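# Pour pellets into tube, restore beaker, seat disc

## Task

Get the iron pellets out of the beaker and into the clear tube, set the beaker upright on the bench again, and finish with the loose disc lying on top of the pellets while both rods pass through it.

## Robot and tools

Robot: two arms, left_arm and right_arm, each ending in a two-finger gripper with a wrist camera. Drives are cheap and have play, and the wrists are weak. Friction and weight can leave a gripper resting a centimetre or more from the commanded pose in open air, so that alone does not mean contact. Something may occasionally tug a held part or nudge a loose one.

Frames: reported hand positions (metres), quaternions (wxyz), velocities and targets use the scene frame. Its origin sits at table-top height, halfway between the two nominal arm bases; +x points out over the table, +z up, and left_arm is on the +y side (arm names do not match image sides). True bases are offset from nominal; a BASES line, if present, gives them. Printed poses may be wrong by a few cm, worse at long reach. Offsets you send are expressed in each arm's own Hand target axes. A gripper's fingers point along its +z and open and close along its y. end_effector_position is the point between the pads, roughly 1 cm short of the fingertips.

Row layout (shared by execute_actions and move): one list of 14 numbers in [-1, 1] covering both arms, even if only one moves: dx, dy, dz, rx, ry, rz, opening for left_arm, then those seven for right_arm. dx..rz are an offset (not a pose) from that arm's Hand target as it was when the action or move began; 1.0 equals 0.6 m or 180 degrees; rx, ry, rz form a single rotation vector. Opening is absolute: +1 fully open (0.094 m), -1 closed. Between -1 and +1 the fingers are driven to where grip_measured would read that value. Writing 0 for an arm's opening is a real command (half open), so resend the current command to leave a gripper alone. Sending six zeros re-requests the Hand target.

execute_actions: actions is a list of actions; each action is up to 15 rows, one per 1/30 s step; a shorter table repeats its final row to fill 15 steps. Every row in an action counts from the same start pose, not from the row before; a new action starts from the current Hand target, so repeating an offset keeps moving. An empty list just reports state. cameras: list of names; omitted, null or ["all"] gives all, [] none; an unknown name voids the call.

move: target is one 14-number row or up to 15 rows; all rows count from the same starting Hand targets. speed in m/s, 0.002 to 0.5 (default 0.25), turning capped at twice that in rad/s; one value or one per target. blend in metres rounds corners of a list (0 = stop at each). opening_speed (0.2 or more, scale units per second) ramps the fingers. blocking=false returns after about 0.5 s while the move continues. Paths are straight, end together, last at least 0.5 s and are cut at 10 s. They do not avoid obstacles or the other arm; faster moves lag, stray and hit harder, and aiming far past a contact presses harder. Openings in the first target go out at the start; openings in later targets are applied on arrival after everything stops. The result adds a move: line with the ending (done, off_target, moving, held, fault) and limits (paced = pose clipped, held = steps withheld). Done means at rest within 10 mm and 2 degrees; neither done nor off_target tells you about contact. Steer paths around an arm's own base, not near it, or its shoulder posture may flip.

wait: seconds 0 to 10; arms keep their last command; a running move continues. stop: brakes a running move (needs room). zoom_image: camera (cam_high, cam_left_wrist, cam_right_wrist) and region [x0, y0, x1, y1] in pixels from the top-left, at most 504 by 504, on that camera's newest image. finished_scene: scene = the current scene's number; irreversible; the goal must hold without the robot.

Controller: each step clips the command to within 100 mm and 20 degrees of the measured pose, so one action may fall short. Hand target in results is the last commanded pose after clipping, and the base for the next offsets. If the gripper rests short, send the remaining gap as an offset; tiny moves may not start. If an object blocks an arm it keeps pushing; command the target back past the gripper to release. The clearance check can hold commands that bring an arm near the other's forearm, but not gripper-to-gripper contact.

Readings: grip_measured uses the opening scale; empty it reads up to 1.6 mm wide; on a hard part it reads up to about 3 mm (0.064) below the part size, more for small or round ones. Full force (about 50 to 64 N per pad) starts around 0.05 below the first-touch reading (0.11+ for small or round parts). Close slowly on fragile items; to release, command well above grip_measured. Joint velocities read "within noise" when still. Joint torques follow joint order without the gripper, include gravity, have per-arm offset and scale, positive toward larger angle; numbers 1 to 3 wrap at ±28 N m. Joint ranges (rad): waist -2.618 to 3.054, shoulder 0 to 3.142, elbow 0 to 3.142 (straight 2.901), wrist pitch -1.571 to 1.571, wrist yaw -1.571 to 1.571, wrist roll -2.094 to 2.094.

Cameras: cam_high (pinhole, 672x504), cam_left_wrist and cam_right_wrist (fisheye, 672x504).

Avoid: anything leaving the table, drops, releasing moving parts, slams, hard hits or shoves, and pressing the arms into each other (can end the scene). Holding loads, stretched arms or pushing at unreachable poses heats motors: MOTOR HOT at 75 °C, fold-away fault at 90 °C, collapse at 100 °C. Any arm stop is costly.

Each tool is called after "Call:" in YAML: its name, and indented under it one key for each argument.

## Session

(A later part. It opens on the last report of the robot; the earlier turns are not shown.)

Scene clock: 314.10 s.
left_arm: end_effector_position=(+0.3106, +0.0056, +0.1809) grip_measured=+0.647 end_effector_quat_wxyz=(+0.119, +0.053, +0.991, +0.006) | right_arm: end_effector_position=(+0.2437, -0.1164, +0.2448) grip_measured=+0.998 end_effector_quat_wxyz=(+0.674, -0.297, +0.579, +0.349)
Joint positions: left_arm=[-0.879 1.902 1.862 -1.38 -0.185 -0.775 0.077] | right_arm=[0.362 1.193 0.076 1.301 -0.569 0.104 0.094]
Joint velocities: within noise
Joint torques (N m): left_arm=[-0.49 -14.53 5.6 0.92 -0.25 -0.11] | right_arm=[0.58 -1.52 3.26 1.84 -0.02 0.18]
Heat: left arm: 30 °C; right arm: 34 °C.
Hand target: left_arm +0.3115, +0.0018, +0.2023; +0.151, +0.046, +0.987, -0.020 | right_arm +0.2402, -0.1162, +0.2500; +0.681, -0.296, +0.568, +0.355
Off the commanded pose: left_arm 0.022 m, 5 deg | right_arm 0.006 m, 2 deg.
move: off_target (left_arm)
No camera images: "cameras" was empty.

Call:
move:
  target: [0.00168, -0.00178, -0.00048, 0, 0, 0, 0.42, 0, 0, 0, 0, 0, 0, 1]
  speed: 0.02
  cameras: []

Scene clock: 315.50 s.
left_arm: end_effector_position=(+0.3100, +0.0050, +0.1810) grip_measured=+0.647 end_effector_quat_wxyz=(+0.120, +0.052, +0.991, +0.006) | right_arm: end_effector_position=(+0.2437, -0.1164, +0.2448) grip_measured=+0.998 end_effector_quat_wxyz=(+0.674, -0.297, +0.579, +0.349)
Joint positions: left_arm=[-0.882 1.902 1.862 -1.38 -0.187 -0.78 0.077] | right_arm=[0.362 1.193 0.076 1.301 -0.569 0.104 0.094]
Joint velocities: within noise
Joint torques (N m): left_arm=[-0.9 -14.54 5.71 0.9 -0.21 -0.12] | right_arm=[0.53 -1.46 3.34 1.85 -0.03 0.17]
Heat: left arm: 31 °C; right arm: 34 °C.
Hand target: left_arm +0.3103, +0.0009, +0.2023; +0.151, +0.046, +0.987, -0.020 | right_arm +0.2402, -0.1162, +0.2500; +0.681, -0.296, +0.568, +0.355
Off the commanded pose: left_arm 0.022 m, 5 deg | right_arm 0.006 m, 2 deg.
move: off_target (left_arm)
No camera images: "cameras" was empty.

Call:
move:
  target: [0.00117, -0.00125, -0.00034, 0, 0, 0, 0.42, 0, 0, 0, 0, 0, 0, 1]
  speed: 0.02
  cameras: ["cam_left_wrist", "cam_right_wrist"]

Call:
zoom_image:
  camera: "cam_right_wrist"
  region: [290, 265, 350, 345]

Call:
zoom_image:
  camera: "cam_right_wrist"
  region: [322, 235, 382, 315]

Call:
zoom_image:
  camera: "cam_left_wrist"
  region: [256, 262, 316, 322]

Call:
zoom_image:
  camera: "cam_left_wrist"
  region: [290, 155, 350, 215]

Scene clock: 317.03 s.
left_arm: end_effector_position=(+0.3100, +0.0050, +0.1810) grip_measured=+0.647 end_effector_quat_wxyz=(+0.120, +0.051, +0.991, +0.006) | right_arm: end_effector_position=(+0.2437, -0.1164, +0.2448) grip_measured=+0.998 end_effector_quat_wxyz=(+0.674, -0.297, +0.579, +0.349)
Joint positions: left_arm=[-0.882 1.902 1.862 -1.38 -0.187 -0.781 0.077] | right_arm=[0.362 1.193 0.076 1.301 -0.569 0.104 0.094]
Joint velocities: within noise
Joint torques (N m): left_arm=[-1.22 -14.39 5.59 0.9 -0.23 -0.13] | right_arm=[0.54 -1.5 3.38 1.82 -0.04 0.16]
Heat: left arm: 31 °C; right arm: 34 °C.
Hand target: left_arm +0.3095, +0.0002, +0.2023; +0.151, +0.046, +0.987, -0.020 | right_arm +0.2402, -0.1162, +0.2500; +0.681, -0.296, +0.568, +0.355
Off the commanded pose: left_arm 0.022 m, 5 deg | right_arm 0.006 m, 2 deg.
move: off_target (left_arm)
Images, in order (width x height): cam_left_wrist 672x504, cam_right_wrist 672x504.

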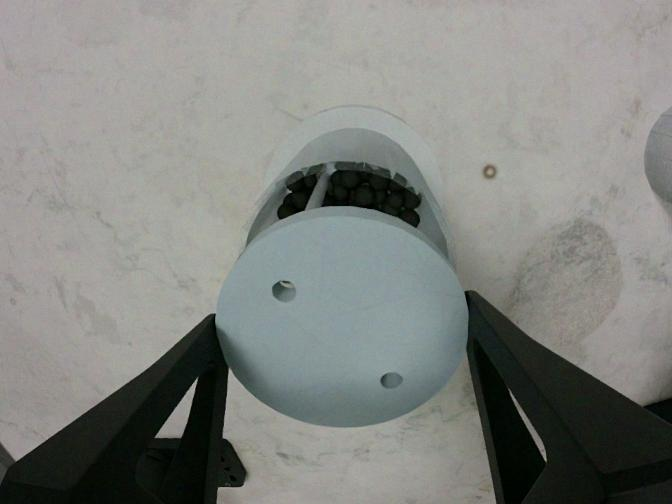

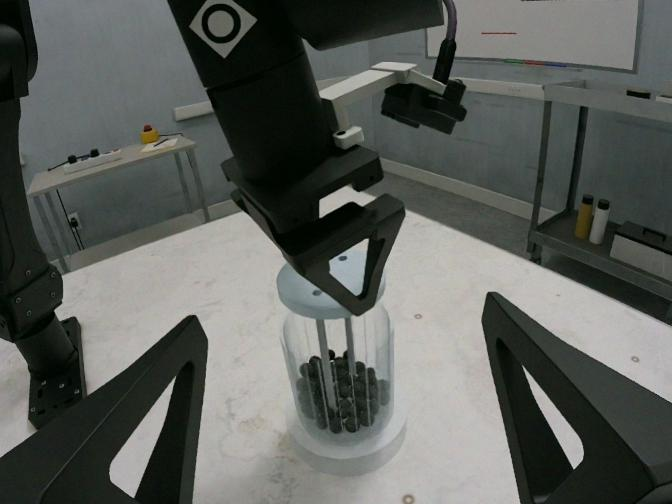

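Scaled by 6.300 from the camera's 672x504 image, which has a finer 960x720 frame.

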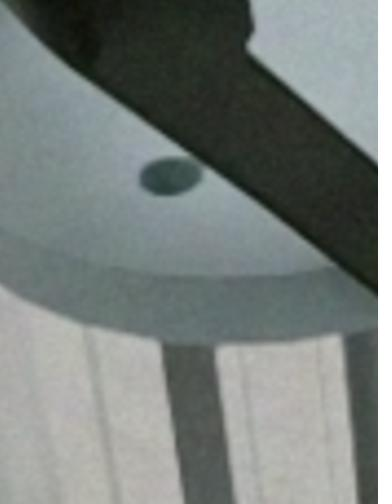

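Scaled by 6.300 from the camera's 672x504 image, which has a finer 960x720 frame.

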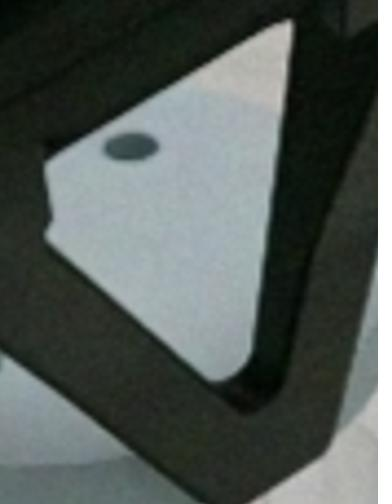

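Scaled by 8.400 from the camera's 672x504 image, which has a finer 960x720 frame.

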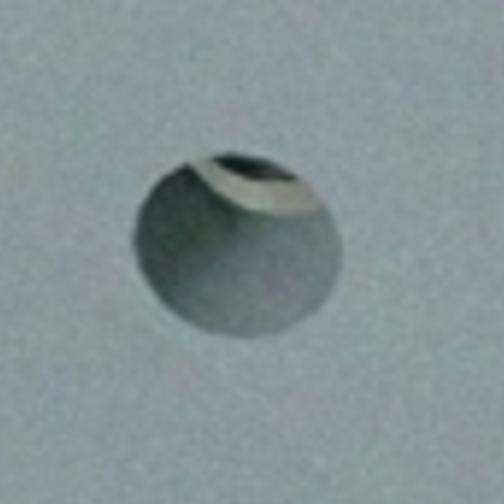

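Scaled by 8.400 from the camera's 672x504 image, which has a finer 960x720 frame.

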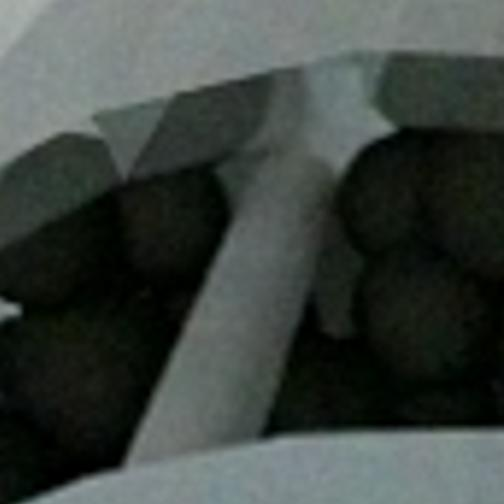

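Call:
move:
  target: [-0.00103, 0.00145, -0.00888, 0.00323, -0.00338, -0.00093, 0.42, 0, 0, 0, 0, 0, 0, 1]
  speed: 0.02
  cameras: []

Scene clock: 320.37 s.
left_arm: end_effector_position=(+0.3066, +0.0034, +0.1878) grip_measured=+0.647 end_effector_quat_wxyz=(+0.126, +0.053, +0.991, -0.002) | right_arm: end_effector_position=(+0.2437, -0.1164, +0.2448) grip_measured=+0.998 end_effector_quat_wxyz=(+0.674, -0.297, +0.579, +0.349)
Joint positions: left_arm=[-0.891 1.884 1.862 -1.38 -0.187 -0.784 0.077] | right_arm=[0.362 1.193 0.076 1.301 -0.569 0.104 0.094]
Joint velocities: within noise
Joint torques (N m): left_arm=[-0.76 -14.01 5.39 0.92 -0.22 -0.08] | right_arm=[0.58 -1.46 3.33 1.85 -0.02 0.15]
Heat: left arm: 31 °C; right arm: 34 °C.
Hand target: left_arm +0.3086, +0.0013, +0.2075; +0.156, +0.045, +0.986, -0.026 | right_arm +0.2402, -0.1162, +0.2500; +0.681, -0.296, +0.568, +0.355
Off the commanded pose: left_arm 0.020 m, 5 deg | right_arm 0.006 m, 2 deg.
move: off_target (left_arm)
No camera images: "cameras" was empty.

Call:
move:
  target:
    - [-0.01998, 0.02612, 0.0055, 0.00035, 0, 0.00106, 0.42, 0, 0, 0, 0, 0, 0, 1]
    - [-0.00303, 0.00393, 0.00083, 0.00035, 0, 0.00106, 0.42, 0, 0, 0, 0, 0, 0, 1]
  speed: [0.05, 0.02]
  cameras: []

Scene clock: 324.07 s.
left_arm: end_effector_position=(+0.3069, +0.0059, +0.1875) grip_measured=+0.647 end_effector_quat_wxyz=(+0.127, +0.058, +0.990, -0.002) | right_arm: end_effector_position=(+0.2437, -0.1164, +0.2448) grip_measured=+0.998 end_effector_quat_wxyz=(+0.674, -0.297, +0.579, +0.349)
Joint positions: left_arm=[-0.887 1.872 1.844 -1.369 -0.187 -0.77 0.077] | right_arm=[0.362 1.193 0.076 1.301 -0.569 0.104 0.094]
Joint velocities: within noise
Joint torques (N m): left_arm=[-0.58 -12.88 6.48 0.9 -0.23 -0.12] | right_arm=[0.53 -1.43 3.44 1.85 -0.04 0.17]
Heat: left arm: 31 °C; right arm: 34 °C.
Hand target: left_arm +0.3107, +0.0034, +0.2075; +0.156, +0.046, +0.986, -0.026 | right_arm +0.2402, -0.1162, +0.2500; +0.681, -0.296, +0.568, +0.355
Off the commanded pose: left_arm 0.021 m, 5 deg | right_arm 0.006 m, 2 deg.
move: off_target (left_arm)
No camera images: "cameras" was empty.

Call:
move:
  target:
    - [-0.02383, 0.02511, 0.00576, 0.0022, -0.0028, -0.0023, 0.42, 0, 0, 0, 0, 0, 0, 1]
    - [-0.0039, -0.001, 0.00026, 0.0022, -0.0028, -0.0023, 0.42, 0, 0, 0, 0, 0, 0, 1]
  speed: [0.05, 0.02]
  cameras: ["cam_left_wrist", "cam_right_wrist"]

Call:
zoom_image:
  camera: "cam_right_wrist"
  region: [290, 265, 350, 345]

Call:
zoom_image:
  camera: "cam_right_wrist"
  region: [322, 235, 382, 315]

Call:
zoom_image:
  camera: "cam_left_wrist"
  region: [256, 262, 316, 322]

Call:
zoom_image:
  camera: "cam_left_wrist"
  region: [290, 155, 350, 215]

Scene clock: 328.50 s.
left_arm: end_effector_position=(+0.3093, +0.0049, +0.1875) grip_measured=+0.647 end_effector_quat_wxyz=(+0.131, +0.054, +0.990, -0.007) | right_arm: end_effector_position=(+0.2437, -0.1164, +0.2448) grip_measured=+0.998 end_effector_quat_wxyz=(+0.674, -0.297, +0.579, +0.349)
Joint positions: left_arm=[-0.884 1.868 1.838 -1.353 -0.187 -0.773 0.077] | right_arm=[0.362 1.193 0.076 1.301 -0.569 0.104 0.094]
Joint velocities: within noise
Joint torques (N m): left_arm=[-0.53 -13.07 6.49 0.89 -0.21 -0.1] | right_arm=[0.58 -1.54 3.34 1.81 -0.01 0.14]
Heat: left arm: 31 °C; right arm: 34 °C.
Hand target: left_arm +0.3129, +0.0026, +0.2081; +0.160, +0.043, +0.986, -0.030 | right_arm +0.2402, -0.1162, +0.2500; +0.681, -0.296, +0.568, +0.355
Off the commanded pose: left_arm 0.021 m, 4 deg | right_arm 0.006 m, 2 deg.
move: off_target (left_arm)
Images, in order (width x height): cam_left_wrist 672x504, cam_right_wrist 672x504.

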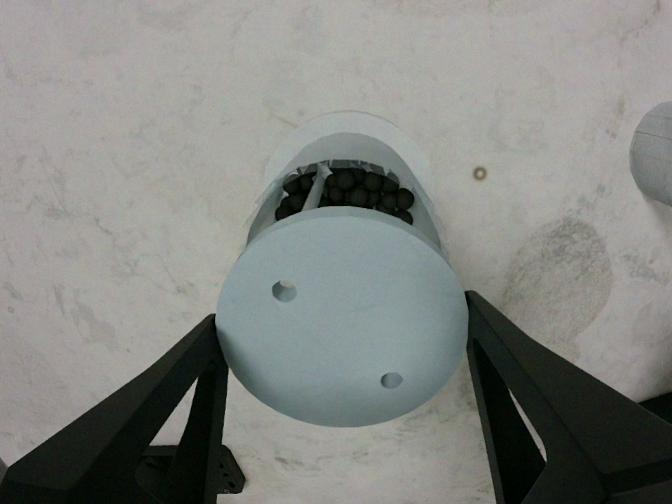

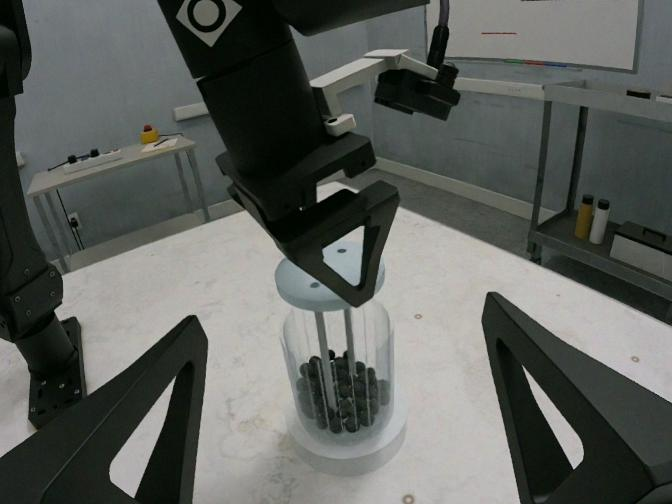

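Scaled by 6.300 from the camera's 672x504 image, which has a finer 960x720 frame.

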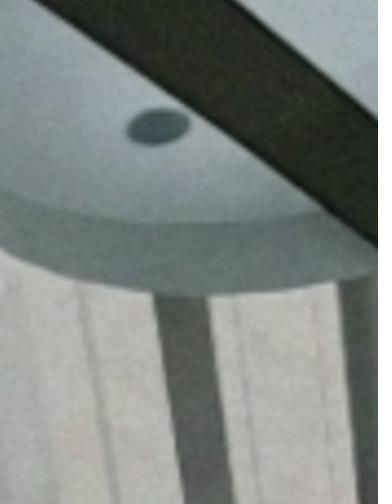

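Scaled by 6.300 from the camera's 672x504 image, which has a finer 960x720 frame.

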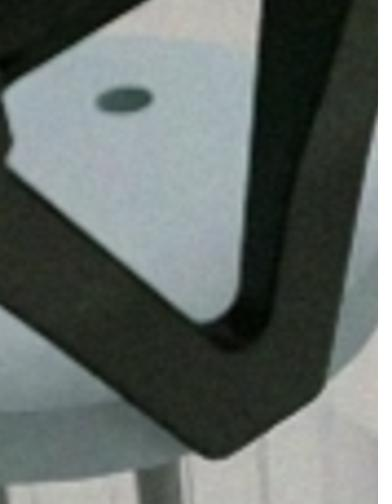

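Scaled by 8.400 from the camera's 672x504 image, which has a finer 960x720 frame.

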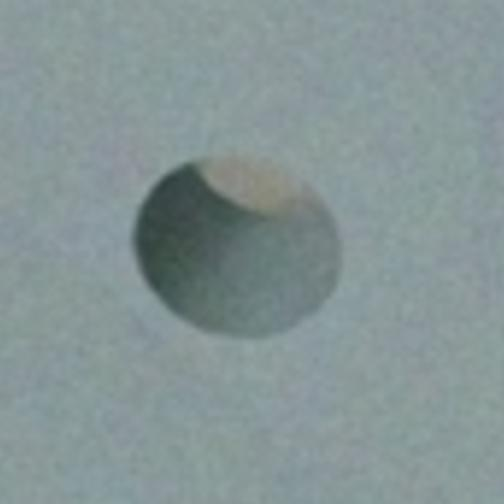

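Scaled by 8.400 from the camera's 672x504 image, which has a finer 960x720 frame.

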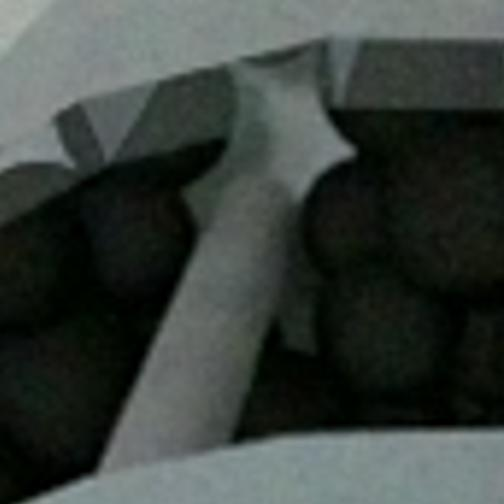

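Call:
move:
  target: [0.00318, 0.00045, 0.00948, 0, 0, 0, 0.42, 0, 0, 0, 0, 0, 0, 1]
  speed: 0.02
  cameras: []

Scene clock: 330.53 s.
left_arm: end_effector_position=(+0.3093, +0.0048, +0.1832) grip_measured=+0.647 end_effector_quat_wxyz=(+0.130, +0.054, +0.990, -0.006) | right_arm: end_effector_position=(+0.2437, -0.1164, +0.2448) grip_measured=+0.998 end_effector_quat_wxyz=(+0.674, -0.297, +0.579, +0.349)
Joint positions: left_arm=[-0.884 1.868 1.821 -1.34 -0.187 -0.773 0.077] | right_arm=[0.362 1.193 0.076 1.301 -0.569 0.104 0.094]
Joint velocities: within noise
Joint torques (N m): left_arm=[-0.61 -13.55 5.5 1.03 -0.16 -0.11] | right_arm=[0.69 -1.43 3.4 1.8 -0.02 0.15]
Heat: left arm: 31 °C; right arm: 34 °C.
Hand target: left_arm +0.3129, +0.0026, +0.2021; +0.160, +0.043, +0.986, -0.030 | right_arm +0.2402, -0.1162, +0.2500; +0.681, -0.296, +0.568, +0.355
Off the commanded pose: left_arm 0.019 m, 5 deg | right_arm 0.006 m, 2 deg.
move: off_target (left_arm)
No camera images: "cameras" was empty.

Call:
move:
  target: [0.00318, 0.00045, 0.00948, 0, 0, 0, 0.42, 0, 0, 0, 0, 0, 0, 1]
  speed: 0.02
  cameras: ["cam_left_wrist", "cam_right_wrist"]

Call:
zoom_image:
  camera: "cam_left_wrist"
  region: [256, 262, 316, 322]

Call:
zoom_image:
  camera: "cam_right_wrist"
  region: [268, 235, 400, 335]

Scene clock: 332.00 s.
left_arm: end_effector_position=(+0.3092, +0.0050, +0.1811) grip_measured=+0.647 end_effector_quat_wxyz=(+0.133, +0.054, +0.990, -0.009) | right_arm: end_effector_position=(+0.2437, -0.1164, +0.2448) grip_measured=+0.998 end_effector_quat_wxyz=(+0.674, -0.297, +0.579, +0.349)
Joint positions: left_arm=[-0.884 1.856 1.795 -1.317 -0.187 -0.773 0.077] | right_arm=[0.362 1.193 0.076 1.301 -0.569 0.104 0.094]
Joint velocities: within noise
Joint torques (N m): left_arm=[-0.66 -12.92 5.05 1.07 -0.2 -0.15] | right_arm=[0.68 -1.58 3.28 1.83 -0.02 0.15]
Heat: left arm: 31 °C; right arm: 34 °C.
Hand target: left_arm +0.3129, +0.0026, +0.1961; +0.160, +0.043, +0.986, -0.030 | right_arm +0.2402, -0.1162, +0.2500; +0.681, -0.296, +0.568, +0.355
Off the commanded pose: left_arm 0.016 m, 4 deg | right_arm 0.006 m, 2 deg.
move: off_target (left_arm)
Images, in order (width x height): cam_left_wrist 672x504, cam_right_wrist 672x504.

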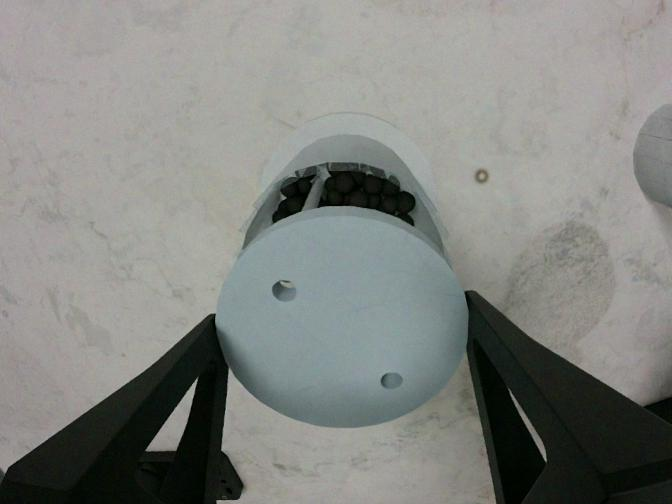

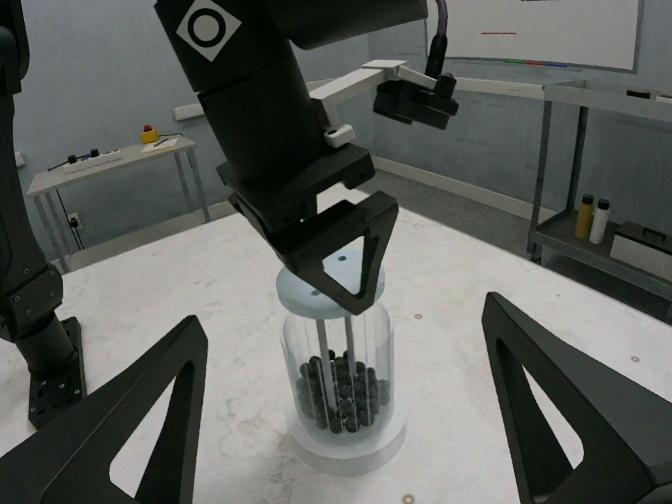

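Scaled by 8.400 from the camera's 672x504 image, which has a finer 960x720 frame.

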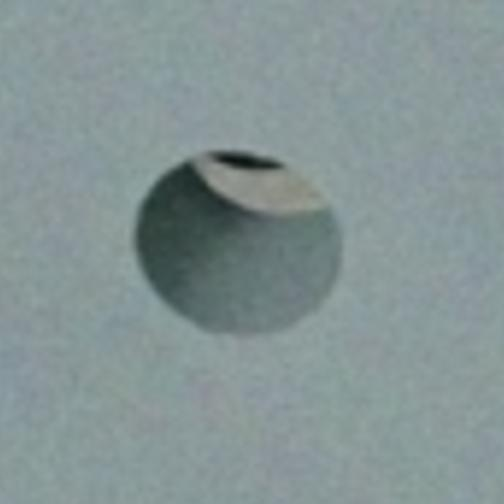

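Scaled by 3.818 from the camera's 672x504 image, which has a finer 960x720 frame.

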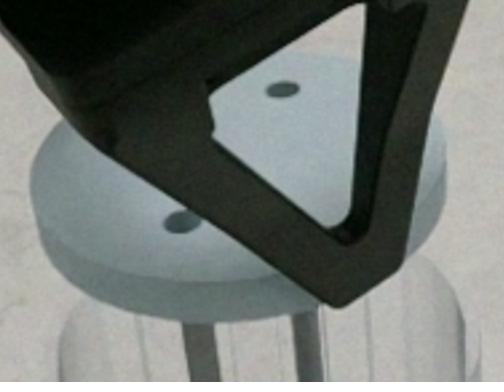

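Call:
move:
  target: [0.00212, 0.0003, 0.00632, 0, 0, 0, 0.42, 0, 0, 0, 0, 0, 0, 1]
  speed: 0.02
  cameras: ["cam_left_wrist", "cam_right_wrist"]

Call:
zoom_image:
  camera: "cam_left_wrist"
  region: [256, 262, 316, 322]

Call:
zoom_image:
  camera: "cam_right_wrist"
  region: [268, 235, 400, 335]

Scene clock: 334.90 s.
left_arm: end_effector_position=(+0.3090, +0.0051, +0.1808) grip_measured=+0.647 end_effector_quat_wxyz=(+0.136, +0.053, +0.989, -0.012) | right_arm: end_effector_position=(+0.2437, -0.1164, +0.2448) grip_measured=+0.998 end_effector_quat_wxyz=(+0.674, -0.297, +0.579, +0.349)
Joint positions: left_arm=[-0.884 1.845 1.778 -1.301 -0.187 -0.775 0.077] | right_arm=[0.362 1.193 0.076 1.301 -0.569 0.104 0.094]
Joint velocities: within noise
Joint torques (N m): left_arm=[-0.69 -11.85 4.92 1.01 -0.24 -0.1] | right_arm=[0.54 -1.52 3.34 1.82 -0.03 0.12]
Heat: left arm: 32 °C; right arm: 34 °C.
Hand target: left_arm +0.3129, +0.0026, +0.1921; +0.160, +0.043, +0.986, -0.030 | right_arm +0.2402, -0.1162, +0.2500; +0.681, -0.296, +0.568, +0.355
Off the commanded pose: left_arm 0.012 m, 4 deg | right_arm 0.006 m, 2 deg.
move: off_target (left_arm)
Images, in order (width x height): cam_left_wrist 672x504, cam_right_wrist 672x504.

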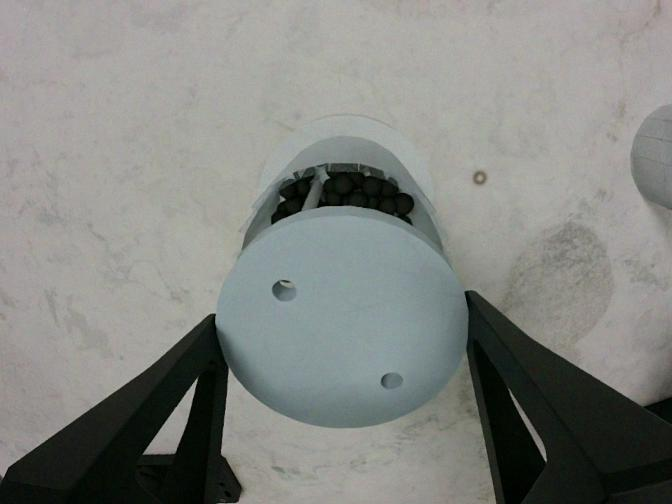

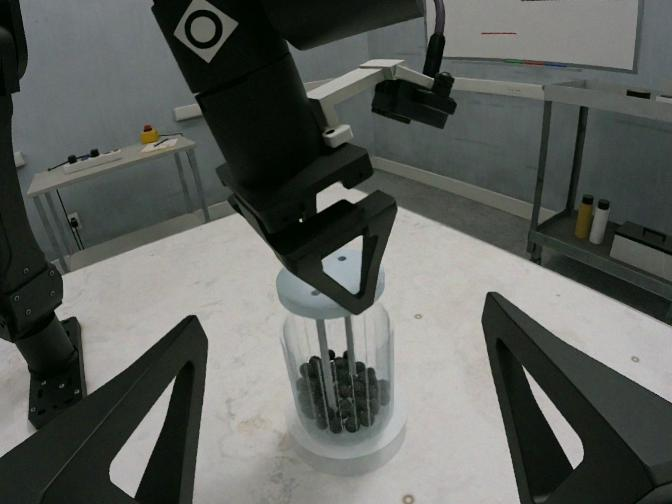

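Scaled by 8.400 from the camera's 672x504 image, which has a finer 960x720 frame.

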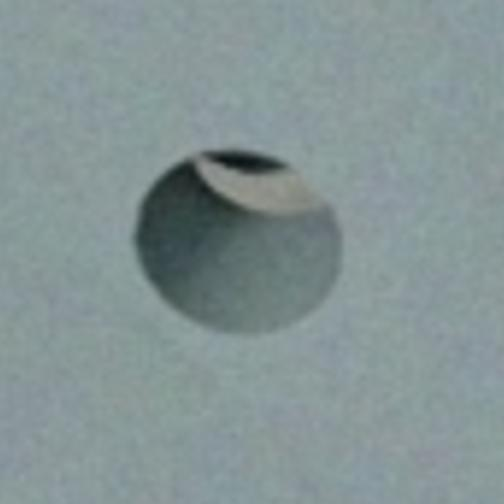

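Scaled by 3.818 from the camera's 672x504 image, which has a finer 960x720 frame.

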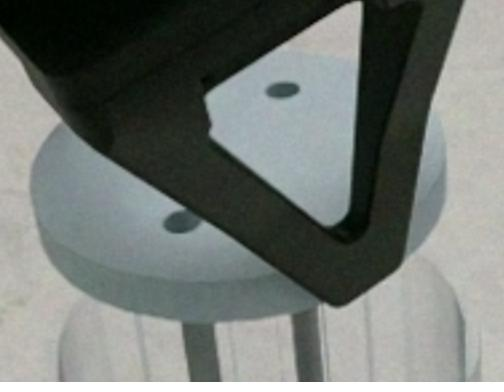

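Call:
move:
  target:
    - [-0.01585, -0.00226, -0.04725, 0, 0, 0, 0.42, 0, 0, 0, 0, 0, 0, 1]
    - [-0.03713, 0.02524, -0.04143, 0, 0, 0, 0.42, 0, 0, 0, 0, 0, 0, 1]
    - [-0.01701, -0.00077, -0.04693, 0, 0, 0, 0.42, 0, 0, 0, 0, 0, 0, 1]
    - [-0.00646, 0.00075, -0.01549, 0, 0, 0, 0.42, 0, 0, 0, 0, 0, 0, 1]
  speed: [0.06, 0.06, 0.02, 0.02]
  cameras: []

Scene clock: 342.63 s.
left_arm: end_effector_position=(+0.3089, +0.0068, +0.1912) grip_measured=+0.647 end_effector_quat_wxyz=(+0.137, +0.053, +0.989, -0.014) | right_arm: end_effector_position=(+0.2437, -0.1164, +0.2448) grip_measured=+0.998 end_effector_quat_wxyz=(+0.674, -0.297, +0.579, +0.349)
Joint positions: left_arm=[-0.881 1.845 1.819 -1.34 -0.185 -0.77 0.077] | right_arm=[0.362 1.193 0.076 1.301 -0.569 0.104 0.094]
Joint velocities: within noise
Joint torques (N m): left_arm=[-0.62 -11.22 5.37 1.01 -0.22 -0.11] | right_arm=[0.51 -1.48 3.34 1.8 -0.01 0.16]
Heat: left arm: 31 °C; right arm: 34 °C.
Hand target: left_arm +0.3137, +0.0035, +0.2021; +0.160, +0.043, +0.986, -0.030 | right_arm +0.2402, -0.1162, +0.2500; +0.681, -0.296, +0.568, +0.355
Off the commanded pose: left_arm 0.012 m, 4 deg | right_arm 0.006 m, 2 deg.
move: off_target (left_arm)
No camera images: "cameras" was empty.

Call:
move:
  target: [0.00162, -0.0017, 0.01187, -0.00435, 0.00449, 0.00124, 0.42, 0, 0, 0, 0, 0, 0, 1]
  speed: 0.02
  cameras: []

Scene clock: 344.73 s.
left_arm: end_effector_position=(+0.3091, +0.0065, +0.1912) grip_measured=+0.647 end_effector_quat_wxyz=(+0.137, +0.053, +0.989, -0.014) | right_arm: end_effector_position=(+0.2437, -0.1164, +0.2448) grip_measured=+0.998 end_effector_quat_wxyz=(+0.674, -0.297, +0.579, +0.349)
Joint positions: left_arm=[-0.881 1.845 1.819 -1.338 -0.185 -0.77 0.077] | right_arm=[0.362 1.193 0.076 1.301 -0.569 0.104 0.094]
Joint velocities: within noise
Joint torques (N m): left_arm=[-0.65 -9.26 5.83 1.03 -0.24 -0.06] | right_arm=[0.59 -1.46 3.36 1.81 -0.01 0.16]
Heat: left arm: 31 °C; right arm: 34 °C.
Hand target: left_arm +0.3149, +0.0020, +0.1951; +0.154, +0.044, +0.987, -0.023 | right_arm +0.2402, -0.1162, +0.2500; +0.681, -0.296, +0.568, +0.355
Off the commanded pose: left_arm 0.008 m, 2 deg | right_arm 0.006 m, 2 deg.
move: done
No camera images: "cameras" was empty.

Call:
move:
  target: [0.00122, -0.00128, 0.0089, -0.00326, 0.00337, 0.00093, 0.42, 0, 0, 0, 0, 0, 0, 1]
  speed: 0.02
  cameras: []

Scene clock: 346.13 s.
left_arm: end_effector_position=(+0.3091, +0.0065, +0.1912) grip_measured=+0.647 end_effector_quat_wxyz=(+0.137, +0.053, +0.989, -0.014) | right_arm: end_effector_position=(+0.2437, -0.1164, +0.2448) grip_measured=+0.998 end_effector_quat_wxyz=(+0.674, -0.297, +0.579, +0.349)
Joint positions: left_arm=[-0.881 1.845 1.819 -1.338 -0.185 -0.77 0.077] | right_arm=[0.362 1.193 0.076 1.301 -0.569 0.104 0.094]
Joint velocities: within noise
Joint torques (N m): left_arm=[-0.73 -7.69 6.09 0.96 -0.17 -0.15] | right_arm=[0.59 -1.54 3.26 1.8 -0.04 0.13]
Heat: left arm: 31 °C; right arm: 34 °C.
Hand target: left_arm +0.3158, +0.0010, +0.1898; +0.149, +0.045, +0.988, -0.017 | right_arm +0.2402, -0.1162, +0.2500; +0.681, -0.296, +0.568, +0.355
Off the commanded pose: left_arm 0.009 m, 2 deg | right_arm 0.006 m, 2 deg.
move: done
No camera images: "cameras" was empty.

Call:
move:
  target: [0.00122, -0.00128, 0.0089, -0.00326, 0.00337, 0.00093, 0.42, 0, 0, 0, 0, 0, 0, 1]
  speed: 0.02
  cameras: []

Scene clock: 347.37 s.
left_arm: end_effector_position=(+0.3097, +0.0058, +0.1861) grip_measured=+0.647 end_effector_quat_wxyz=(+0.133, +0.054, +0.990, -0.009) | right_arm: end_effector_position=(+0.2437, -0.1164, +0.2448) grip_measured=+0.998 end_effector_quat_wxyz=(+0.674, -0.297, +0.579, +0.349)
Joint positions: left_arm=[-0.881 1.859 1.819 -1.338 -0.185 -0.77 0.077] | right_arm=[0.362 1.193 0.076 1.301 -0.569 0.104 0.094]
Joint velocities: within noise
Joint torques (N m): left_arm=[-0.8 -7.77 6.37 0.93 -0.19 -0.1] | right_arm=[0.61 -1.51 3.28 1.79 -0.03 0.18]
Heat: left arm: 30 °C; right arm: 34 °C.
Hand target: left_arm +0.3166, +0.0000, +0.1845; +0.144, +0.046, +0.988, -0.012 | right_arm +0.2402, -0.1162, +0.2500; +0.681, -0.296, +0.568, +0.355
Off the commanded pose: left_arm 0.009 m, 2 deg | right_arm 0.006 m, 2 deg.
move: done
No camera images: "cameras" was empty.

Call:
move:
  target: [0.00238, 0.00009, 0.00797, 0, 0, 0, 0.42, 0, 0, 0, 0, 0, 0, 1]
  speed: 0.02
  cameras: ["cam_left_wrist", "cam_right_wrist"]

Call:
zoom_image:
  camera: "cam_left_wrist"
  region: [256, 262, 316, 322]

Call:
zoom_image:
  camera: "cam_right_wrist"
  region: [268, 235, 400, 335]

Scene clock: 349.27 s.
left_arm: end_effector_position=(+0.3104, +0.0050, +0.1828) grip_measured=+0.647 end_effector_quat_wxyz=(+0.133, +0.054, +0.990, -0.010) | right_arm: end_effector_position=(+0.2437, -0.1164, +0.2448) grip_measured=+0.998 end_effector_quat_wxyz=(+0.674, -0.297, +0.579, +0.349)
Joint positions: left_arm=[-0.881 1.859 1.806 -1.323 -0.185 -0.77 0.077] | right_arm=[0.362 1.193 0.076 1.301 -0.569 0.104 0.094]
Joint velocities: within noise
Joint torques (N m): left_arm=[-0.59 -8.08 5.61 1.03 -0.26 -0.12] | right_arm=[0.59 -1.61 3.33 1.8 0 0.13]
Heat: left arm: 30 °C; right arm: 34 °C.
Hand target: left_arm +0.3165, +0.0000, +0.1795; +0.144, +0.046, +0.988, -0.012 | right_arm +0.2402, -0.1162, +0.2500; +0.681, -0.296, +0.568, +0.355
Off the commanded pose: left_arm 0.009 m, 2 deg | right_arm 0.006 m, 2 deg.
move: done
Images, in order (width x height): cam_left_wrist 672x504, cam_right_wrist 672x504.

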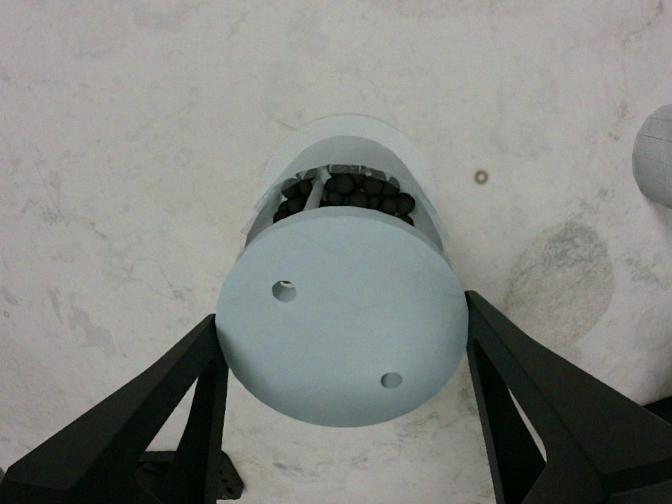

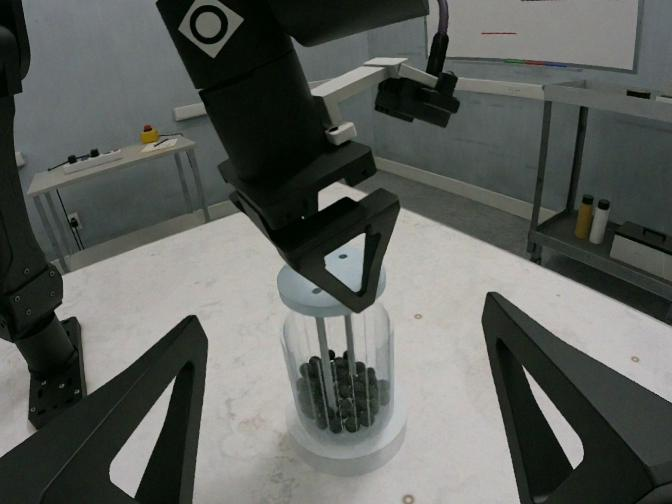

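Scaled by 8.400 from the camera's 672x504 image, which has a finer 960x720 frame.

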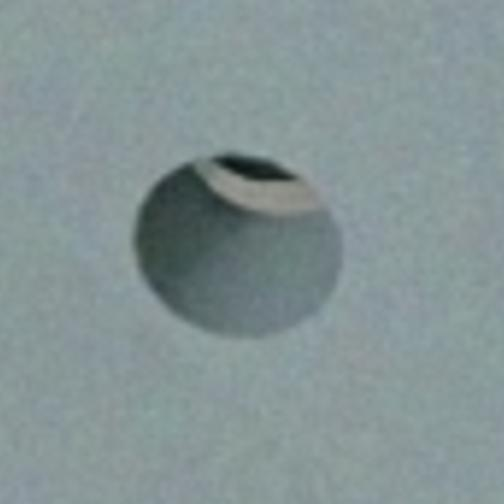

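Scaled by 3.818 from the camera's 672x504 image, which has a finer 960x720 frame.

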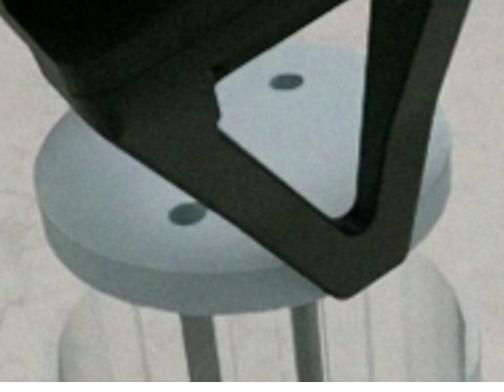

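Call:
move:
  target: [0.00239, 0.00149, 0.00292, -0.00173, 0.0018, 0.0005, 0.42, 0, 0, 0, 0, 0, 0, 1]
  speed: 0.02
  cameras: ["cam_left_wrist", "cam_right_wrist"]

Call:
zoom_image:
  camera: "cam_left_wrist"
  region: [256, 262, 316, 322]

Call:
zoom_image:
  camera: "cam_right_wrist"
  region: [268, 235, 400, 335]

Scene clock: 351.80 s.
left_arm: end_effector_position=(+0.3098, +0.0056, +0.1811) grip_measured=+0.647 end_effector_quat_wxyz=(+0.132, +0.054, +0.990, -0.008) | right_arm: end_effector_position=(+0.2437, -0.1164, +0.2448) grip_measured=+0.998 end_effector_quat_wxyz=(+0.674, -0.297, +0.579, +0.349)
Joint positions: left_arm=[-0.881 1.859 1.8 -1.321 -0.185 -0.77 0.077] | right_arm=[0.362 1.193 0.076 1.301 -0.569 0.104 0.094]
Joint velocities: within noise
Joint torques (N m): left_arm=[-0.73 -7.84 5.56 0.97 -0.2 -0.1] | right_arm=[0.64 -1.46 3.4 1.83 -0.01 0.16]
Heat: left arm: 29 °C; right arm: 34 °C.
Hand target: left_arm +0.3158, +0.0010, +0.1774; +0.141, +0.046, +0.989, -0.009 | right_arm +0.2402, -0.1162, +0.2500; +0.681, -0.296, +0.568, +0.355
Off the commanded pose: left_arm 0.008 m, 1 deg | right_arm 0.006 m, 2 deg.
move: done
Images, in order (width x height): cam_left_wrist 672x504, cam_right_wrist 672x504.

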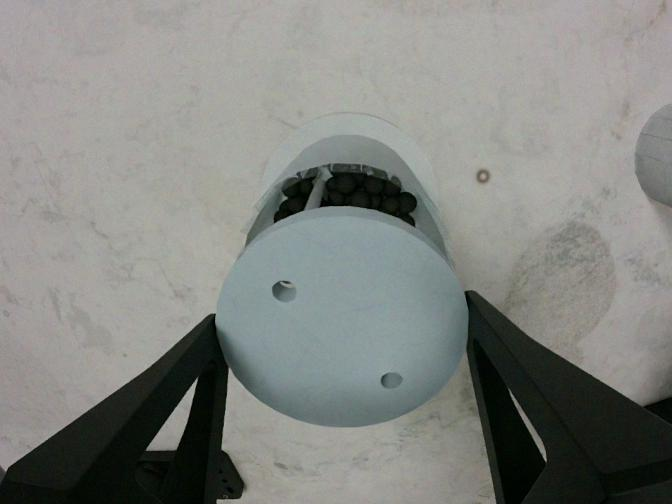

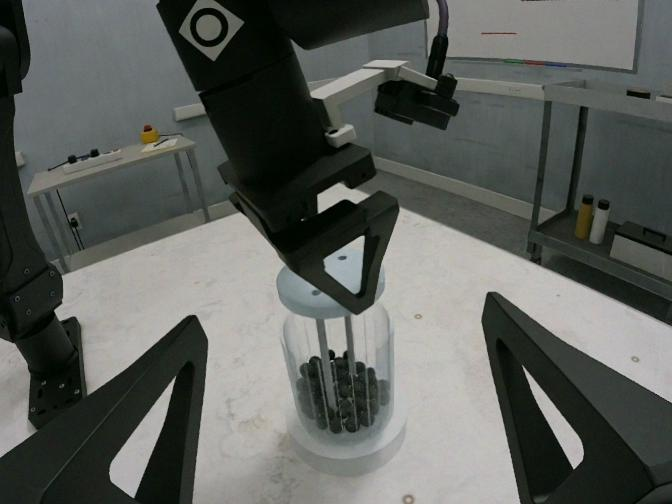

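Scaled by 8.400 from the camera's 672x504 image, which has a finer 960x720 frame.

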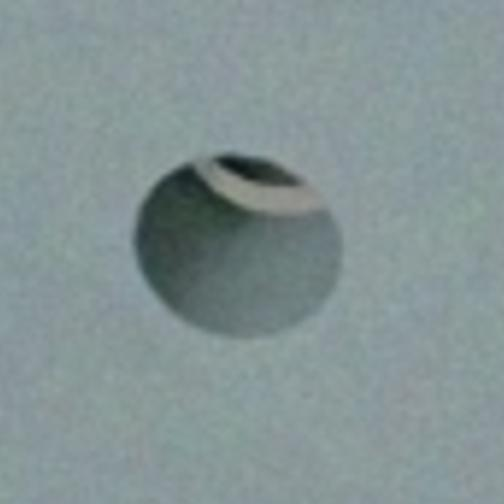

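Scaled by 3.818 from the camera's 672x504 image, which has a finer 960x720 frame.

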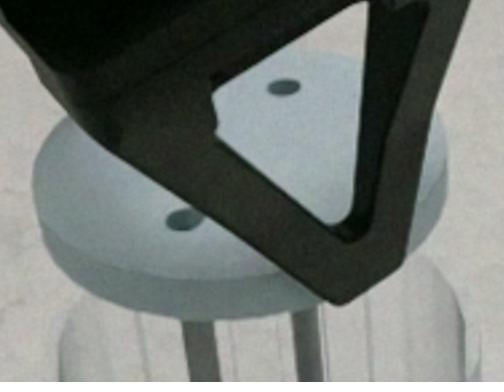

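Call:
move:
  target: [0.00161, 0.00037, 0.00422, -0.00065, 0.00067, 0.00019, 0.42, 0, 0, 0, 0, 0, 0, 1]
  speed: 0.02
  cameras: ["cam_left_wrist", "cam_right_wrist"]

Call:
zoom_image:
  camera: "cam_left_wrist"
  region: [256, 262, 316, 322]

Call:
zoom_image:
  camera: "cam_right_wrist"
  region: [268, 235, 400, 335]

Scene clock: 353.70 s.
left_arm: end_effector_position=(+0.3096, +0.0059, +0.1786) grip_measured=+0.647 end_effector_quat_wxyz=(+0.131, +0.054, +0.990, -0.007) | right_arm: end_effector_position=(+0.2437, -0.1164, +0.2448) grip_measured=+0.998 end_effector_quat_wxyz=(+0.674, -0.297, +0.579, +0.349)
Joint positions: left_arm=[-0.881 1.859 1.79 -1.315 -0.185 -0.77 0.077] | right_arm=[0.362 1.193 0.076 1.301 -0.569 0.104 0.094]
Joint velocities: within noise
Joint torques (N m): left_arm=[-0.69 -7.86 5.7 0.98 -0.18 -0.11] | right_arm=[0.69 -1.63 3.36 1.81 -0.05 0.16]
Heat: left arm: 29 °C; right arm: 34 °C.
Hand target: left_arm +0.3156, +0.0012, +0.1747; +0.140, +0.046, +0.989, -0.008 | right_arm +0.2402, -0.1162, +0.2500; +0.681, -0.296, +0.568, +0.355
Off the commanded pose: left_arm 0.008 m, 1 deg | right_arm 0.006 m, 2 deg.
move: done
Images, in order (width x height): cam_left_wrist 672x504, cam_right_wrist 672x504.

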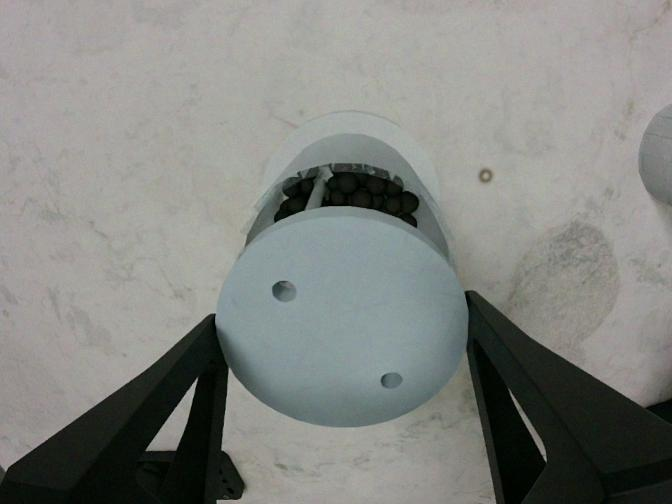

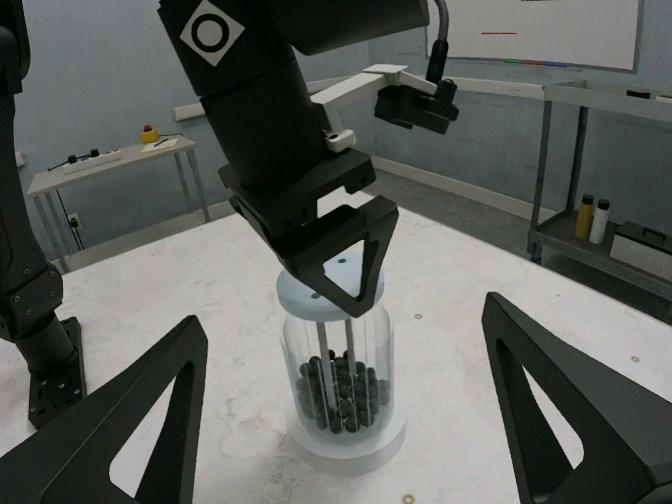

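Scaled by 8.400 from the camera's 672x504 image, which has a finer 960x720 frame.

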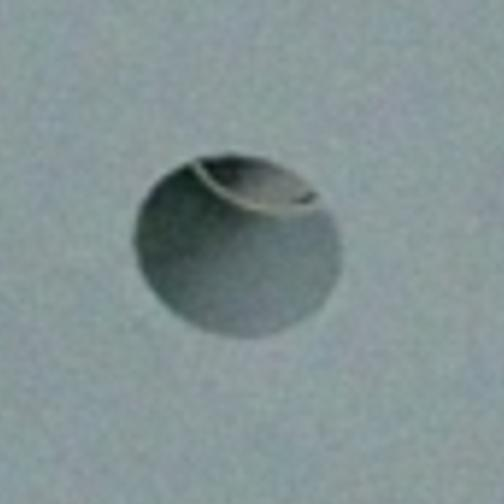

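Scaled by 3.818 from the camera's 672x504 image, which has a finer 960x720 frame.

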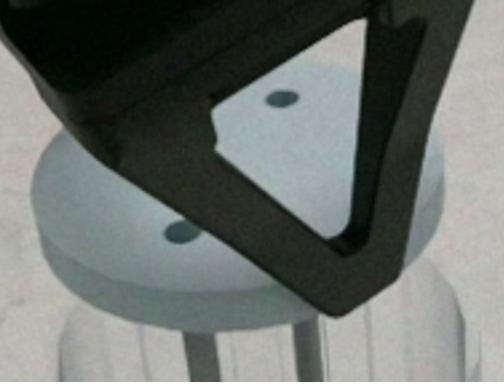

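Call:
move:
  target: [0.00202, 0.00016, 0.00653, -0.00054, 0.00056, 0.00016, 0.42, 0, 0, 0, 0, 0, 0, 1]
  speed: 0.02
  cameras: ["cam_left_wrist", "cam_right_wrist"]

Call:
zoom_image:
  camera: "cam_left_wrist"
  region: [256, 262, 316, 322]

Call:
zoom_image:
  camera: "cam_right_wrist"
  region: [268, 235, 400, 335]

Scene clock: 355.53 s.
left_arm: end_effector_position=(+0.3096, +0.0059, +0.1743) grip_measured=+0.647 end_effector_quat_wxyz=(+0.130, +0.054, +0.990, -0.006) | right_arm: end_effector_position=(+0.2437, -0.1164, +0.2448) grip_measured=+0.998 end_effector_quat_wxyz=(+0.674, -0.297, +0.579, +0.349)
Joint positions: left_arm=[-0.881 1.859 1.773 -1.301 -0.185 -0.77 0.077] | right_arm=[0.362 1.193 0.076 1.301 -0.569 0.104 0.094]
Joint velocities: within noise
Joint torques (N m): left_arm=[-0.66 -8.08 5.59 0.97 -0.15 -0.13] | right_arm=[0.58 -1.58 3.29 1.81 -0.01 0.15]
Heat: left arm: 29 °C; right arm: 34 °C.
Hand target: left_arm +0.3155, +0.0013, +0.1706; +0.139, +0.047, +0.989, -0.007 | right_arm +0.2402, -0.1162, +0.2500; +0.681, -0.296, +0.568, +0.355
Off the commanded pose: left_arm 0.008 m, 1 deg | right_arm 0.006 m, 2 deg.
move: done
Images, in order (width x height): cam_left_wrist 672x504, cam_right_wrist 672x504.

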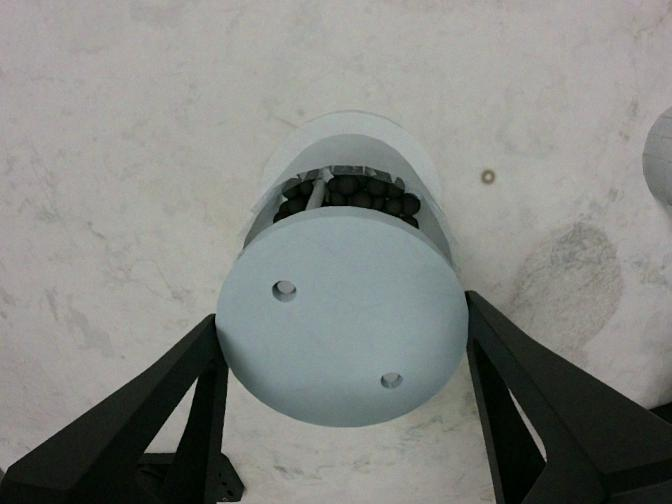

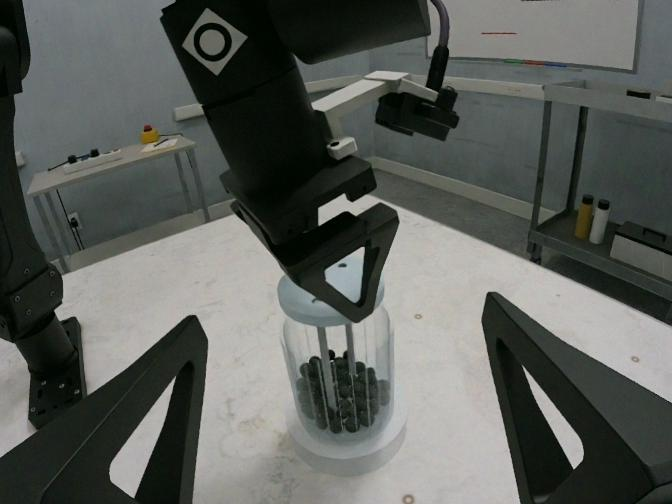

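Scaled by 8.400 from the camera's 672x504 image, which has a finer 960x720 frame.

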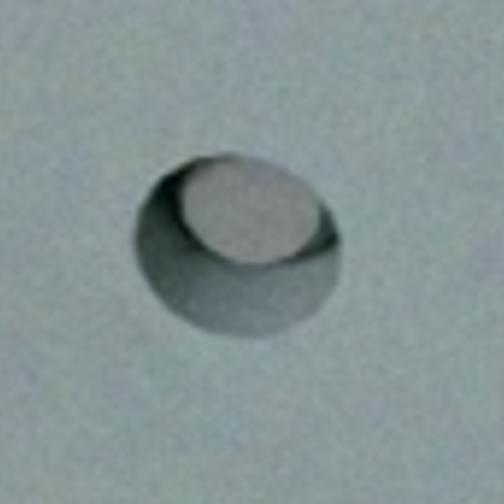

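Scaled by 3.818 from the camera's 672x504 image, which has a finer 960x720 frame.

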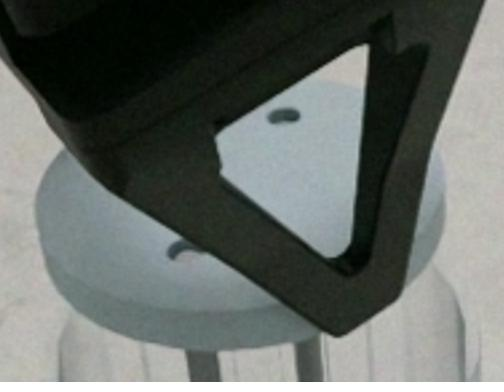

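Call:
move:
  target: [0.00919, 0.00003, 0.03202, 0, 0, 0, 0.42, 0, 0, 0, 0, 0, 0, 1]
  speed: 0.03
  cameras: ["cam_left_wrist", "cam_right_wrist"]

Call:
zoom_image:
  camera: "cam_right_wrist"
  region: [250, 230, 430, 380]

Scene clock: 358.13 s.
left_arm: end_effector_position=(+0.3100, +0.0055, +0.1517) grip_measured=+0.647 end_effector_quat_wxyz=(+0.127, +0.054, +0.990, -0.003) | right_arm: end_effector_position=(+0.2437, -0.1164, +0.2448) grip_measured=+0.998 end_effector_quat_wxyz=(+0.674, -0.297, +0.579, +0.349)
Joint positions: left_arm=[-0.881 1.859 1.684 -1.22 -0.185 -0.772 0.077] | right_arm=[0.362 1.193 0.076 1.301 -0.569 0.104 0.094]
Joint velocities: within noise
Joint torques (N m): left_arm=[-0.34 -8.53 5.85 0.98 -0.18 -0.17] | right_arm=[0.5 -1.51 3.36 1.82 -0.04 0.14]
Heat: left arm: 28 °C; right arm: 34 °C.
Hand target: left_arm +0.3155, +0.0013, +0.1506; +0.139, +0.047, +0.989, -0.007 | right_arm +0.2402, -0.1162, +0.2500; +0.681, -0.296, +0.568, +0.355
Off the commanded pose: left_arm 0.007 m, 2 deg | right_arm 0.006 m, 2 deg.
move: done
Images, in order (width x height): cam_left_wrist 672x504, cam_right_wrist 672x504.

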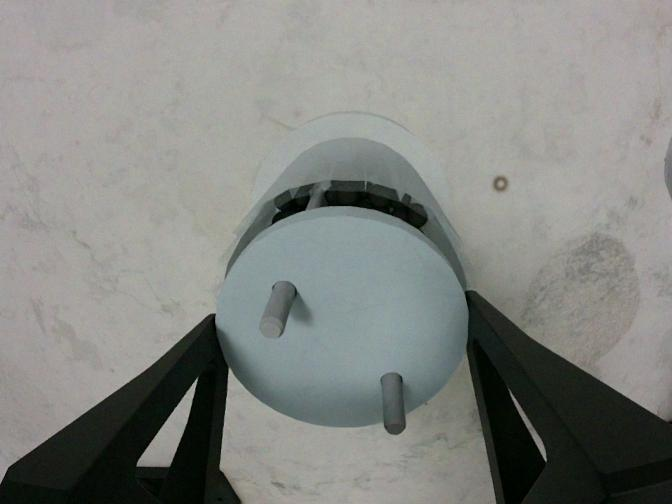

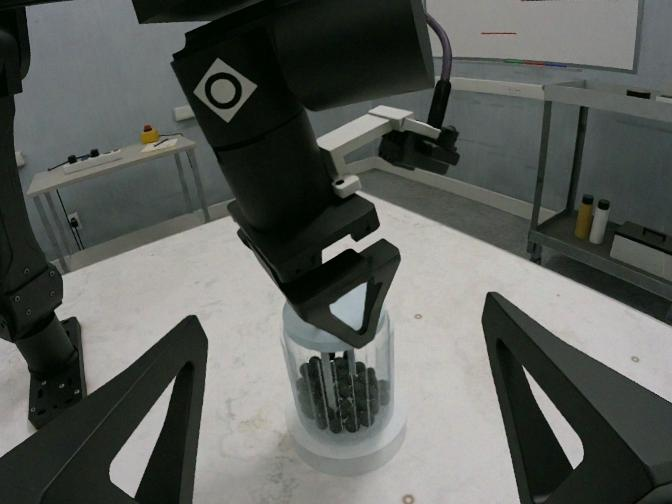

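Scaled by 2.800 from the camera's 672x504 image, which has a finer 960x720 frame.

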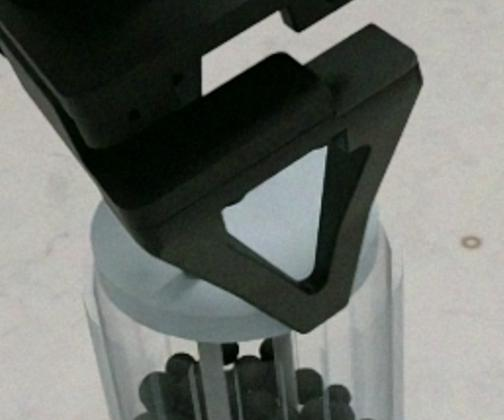

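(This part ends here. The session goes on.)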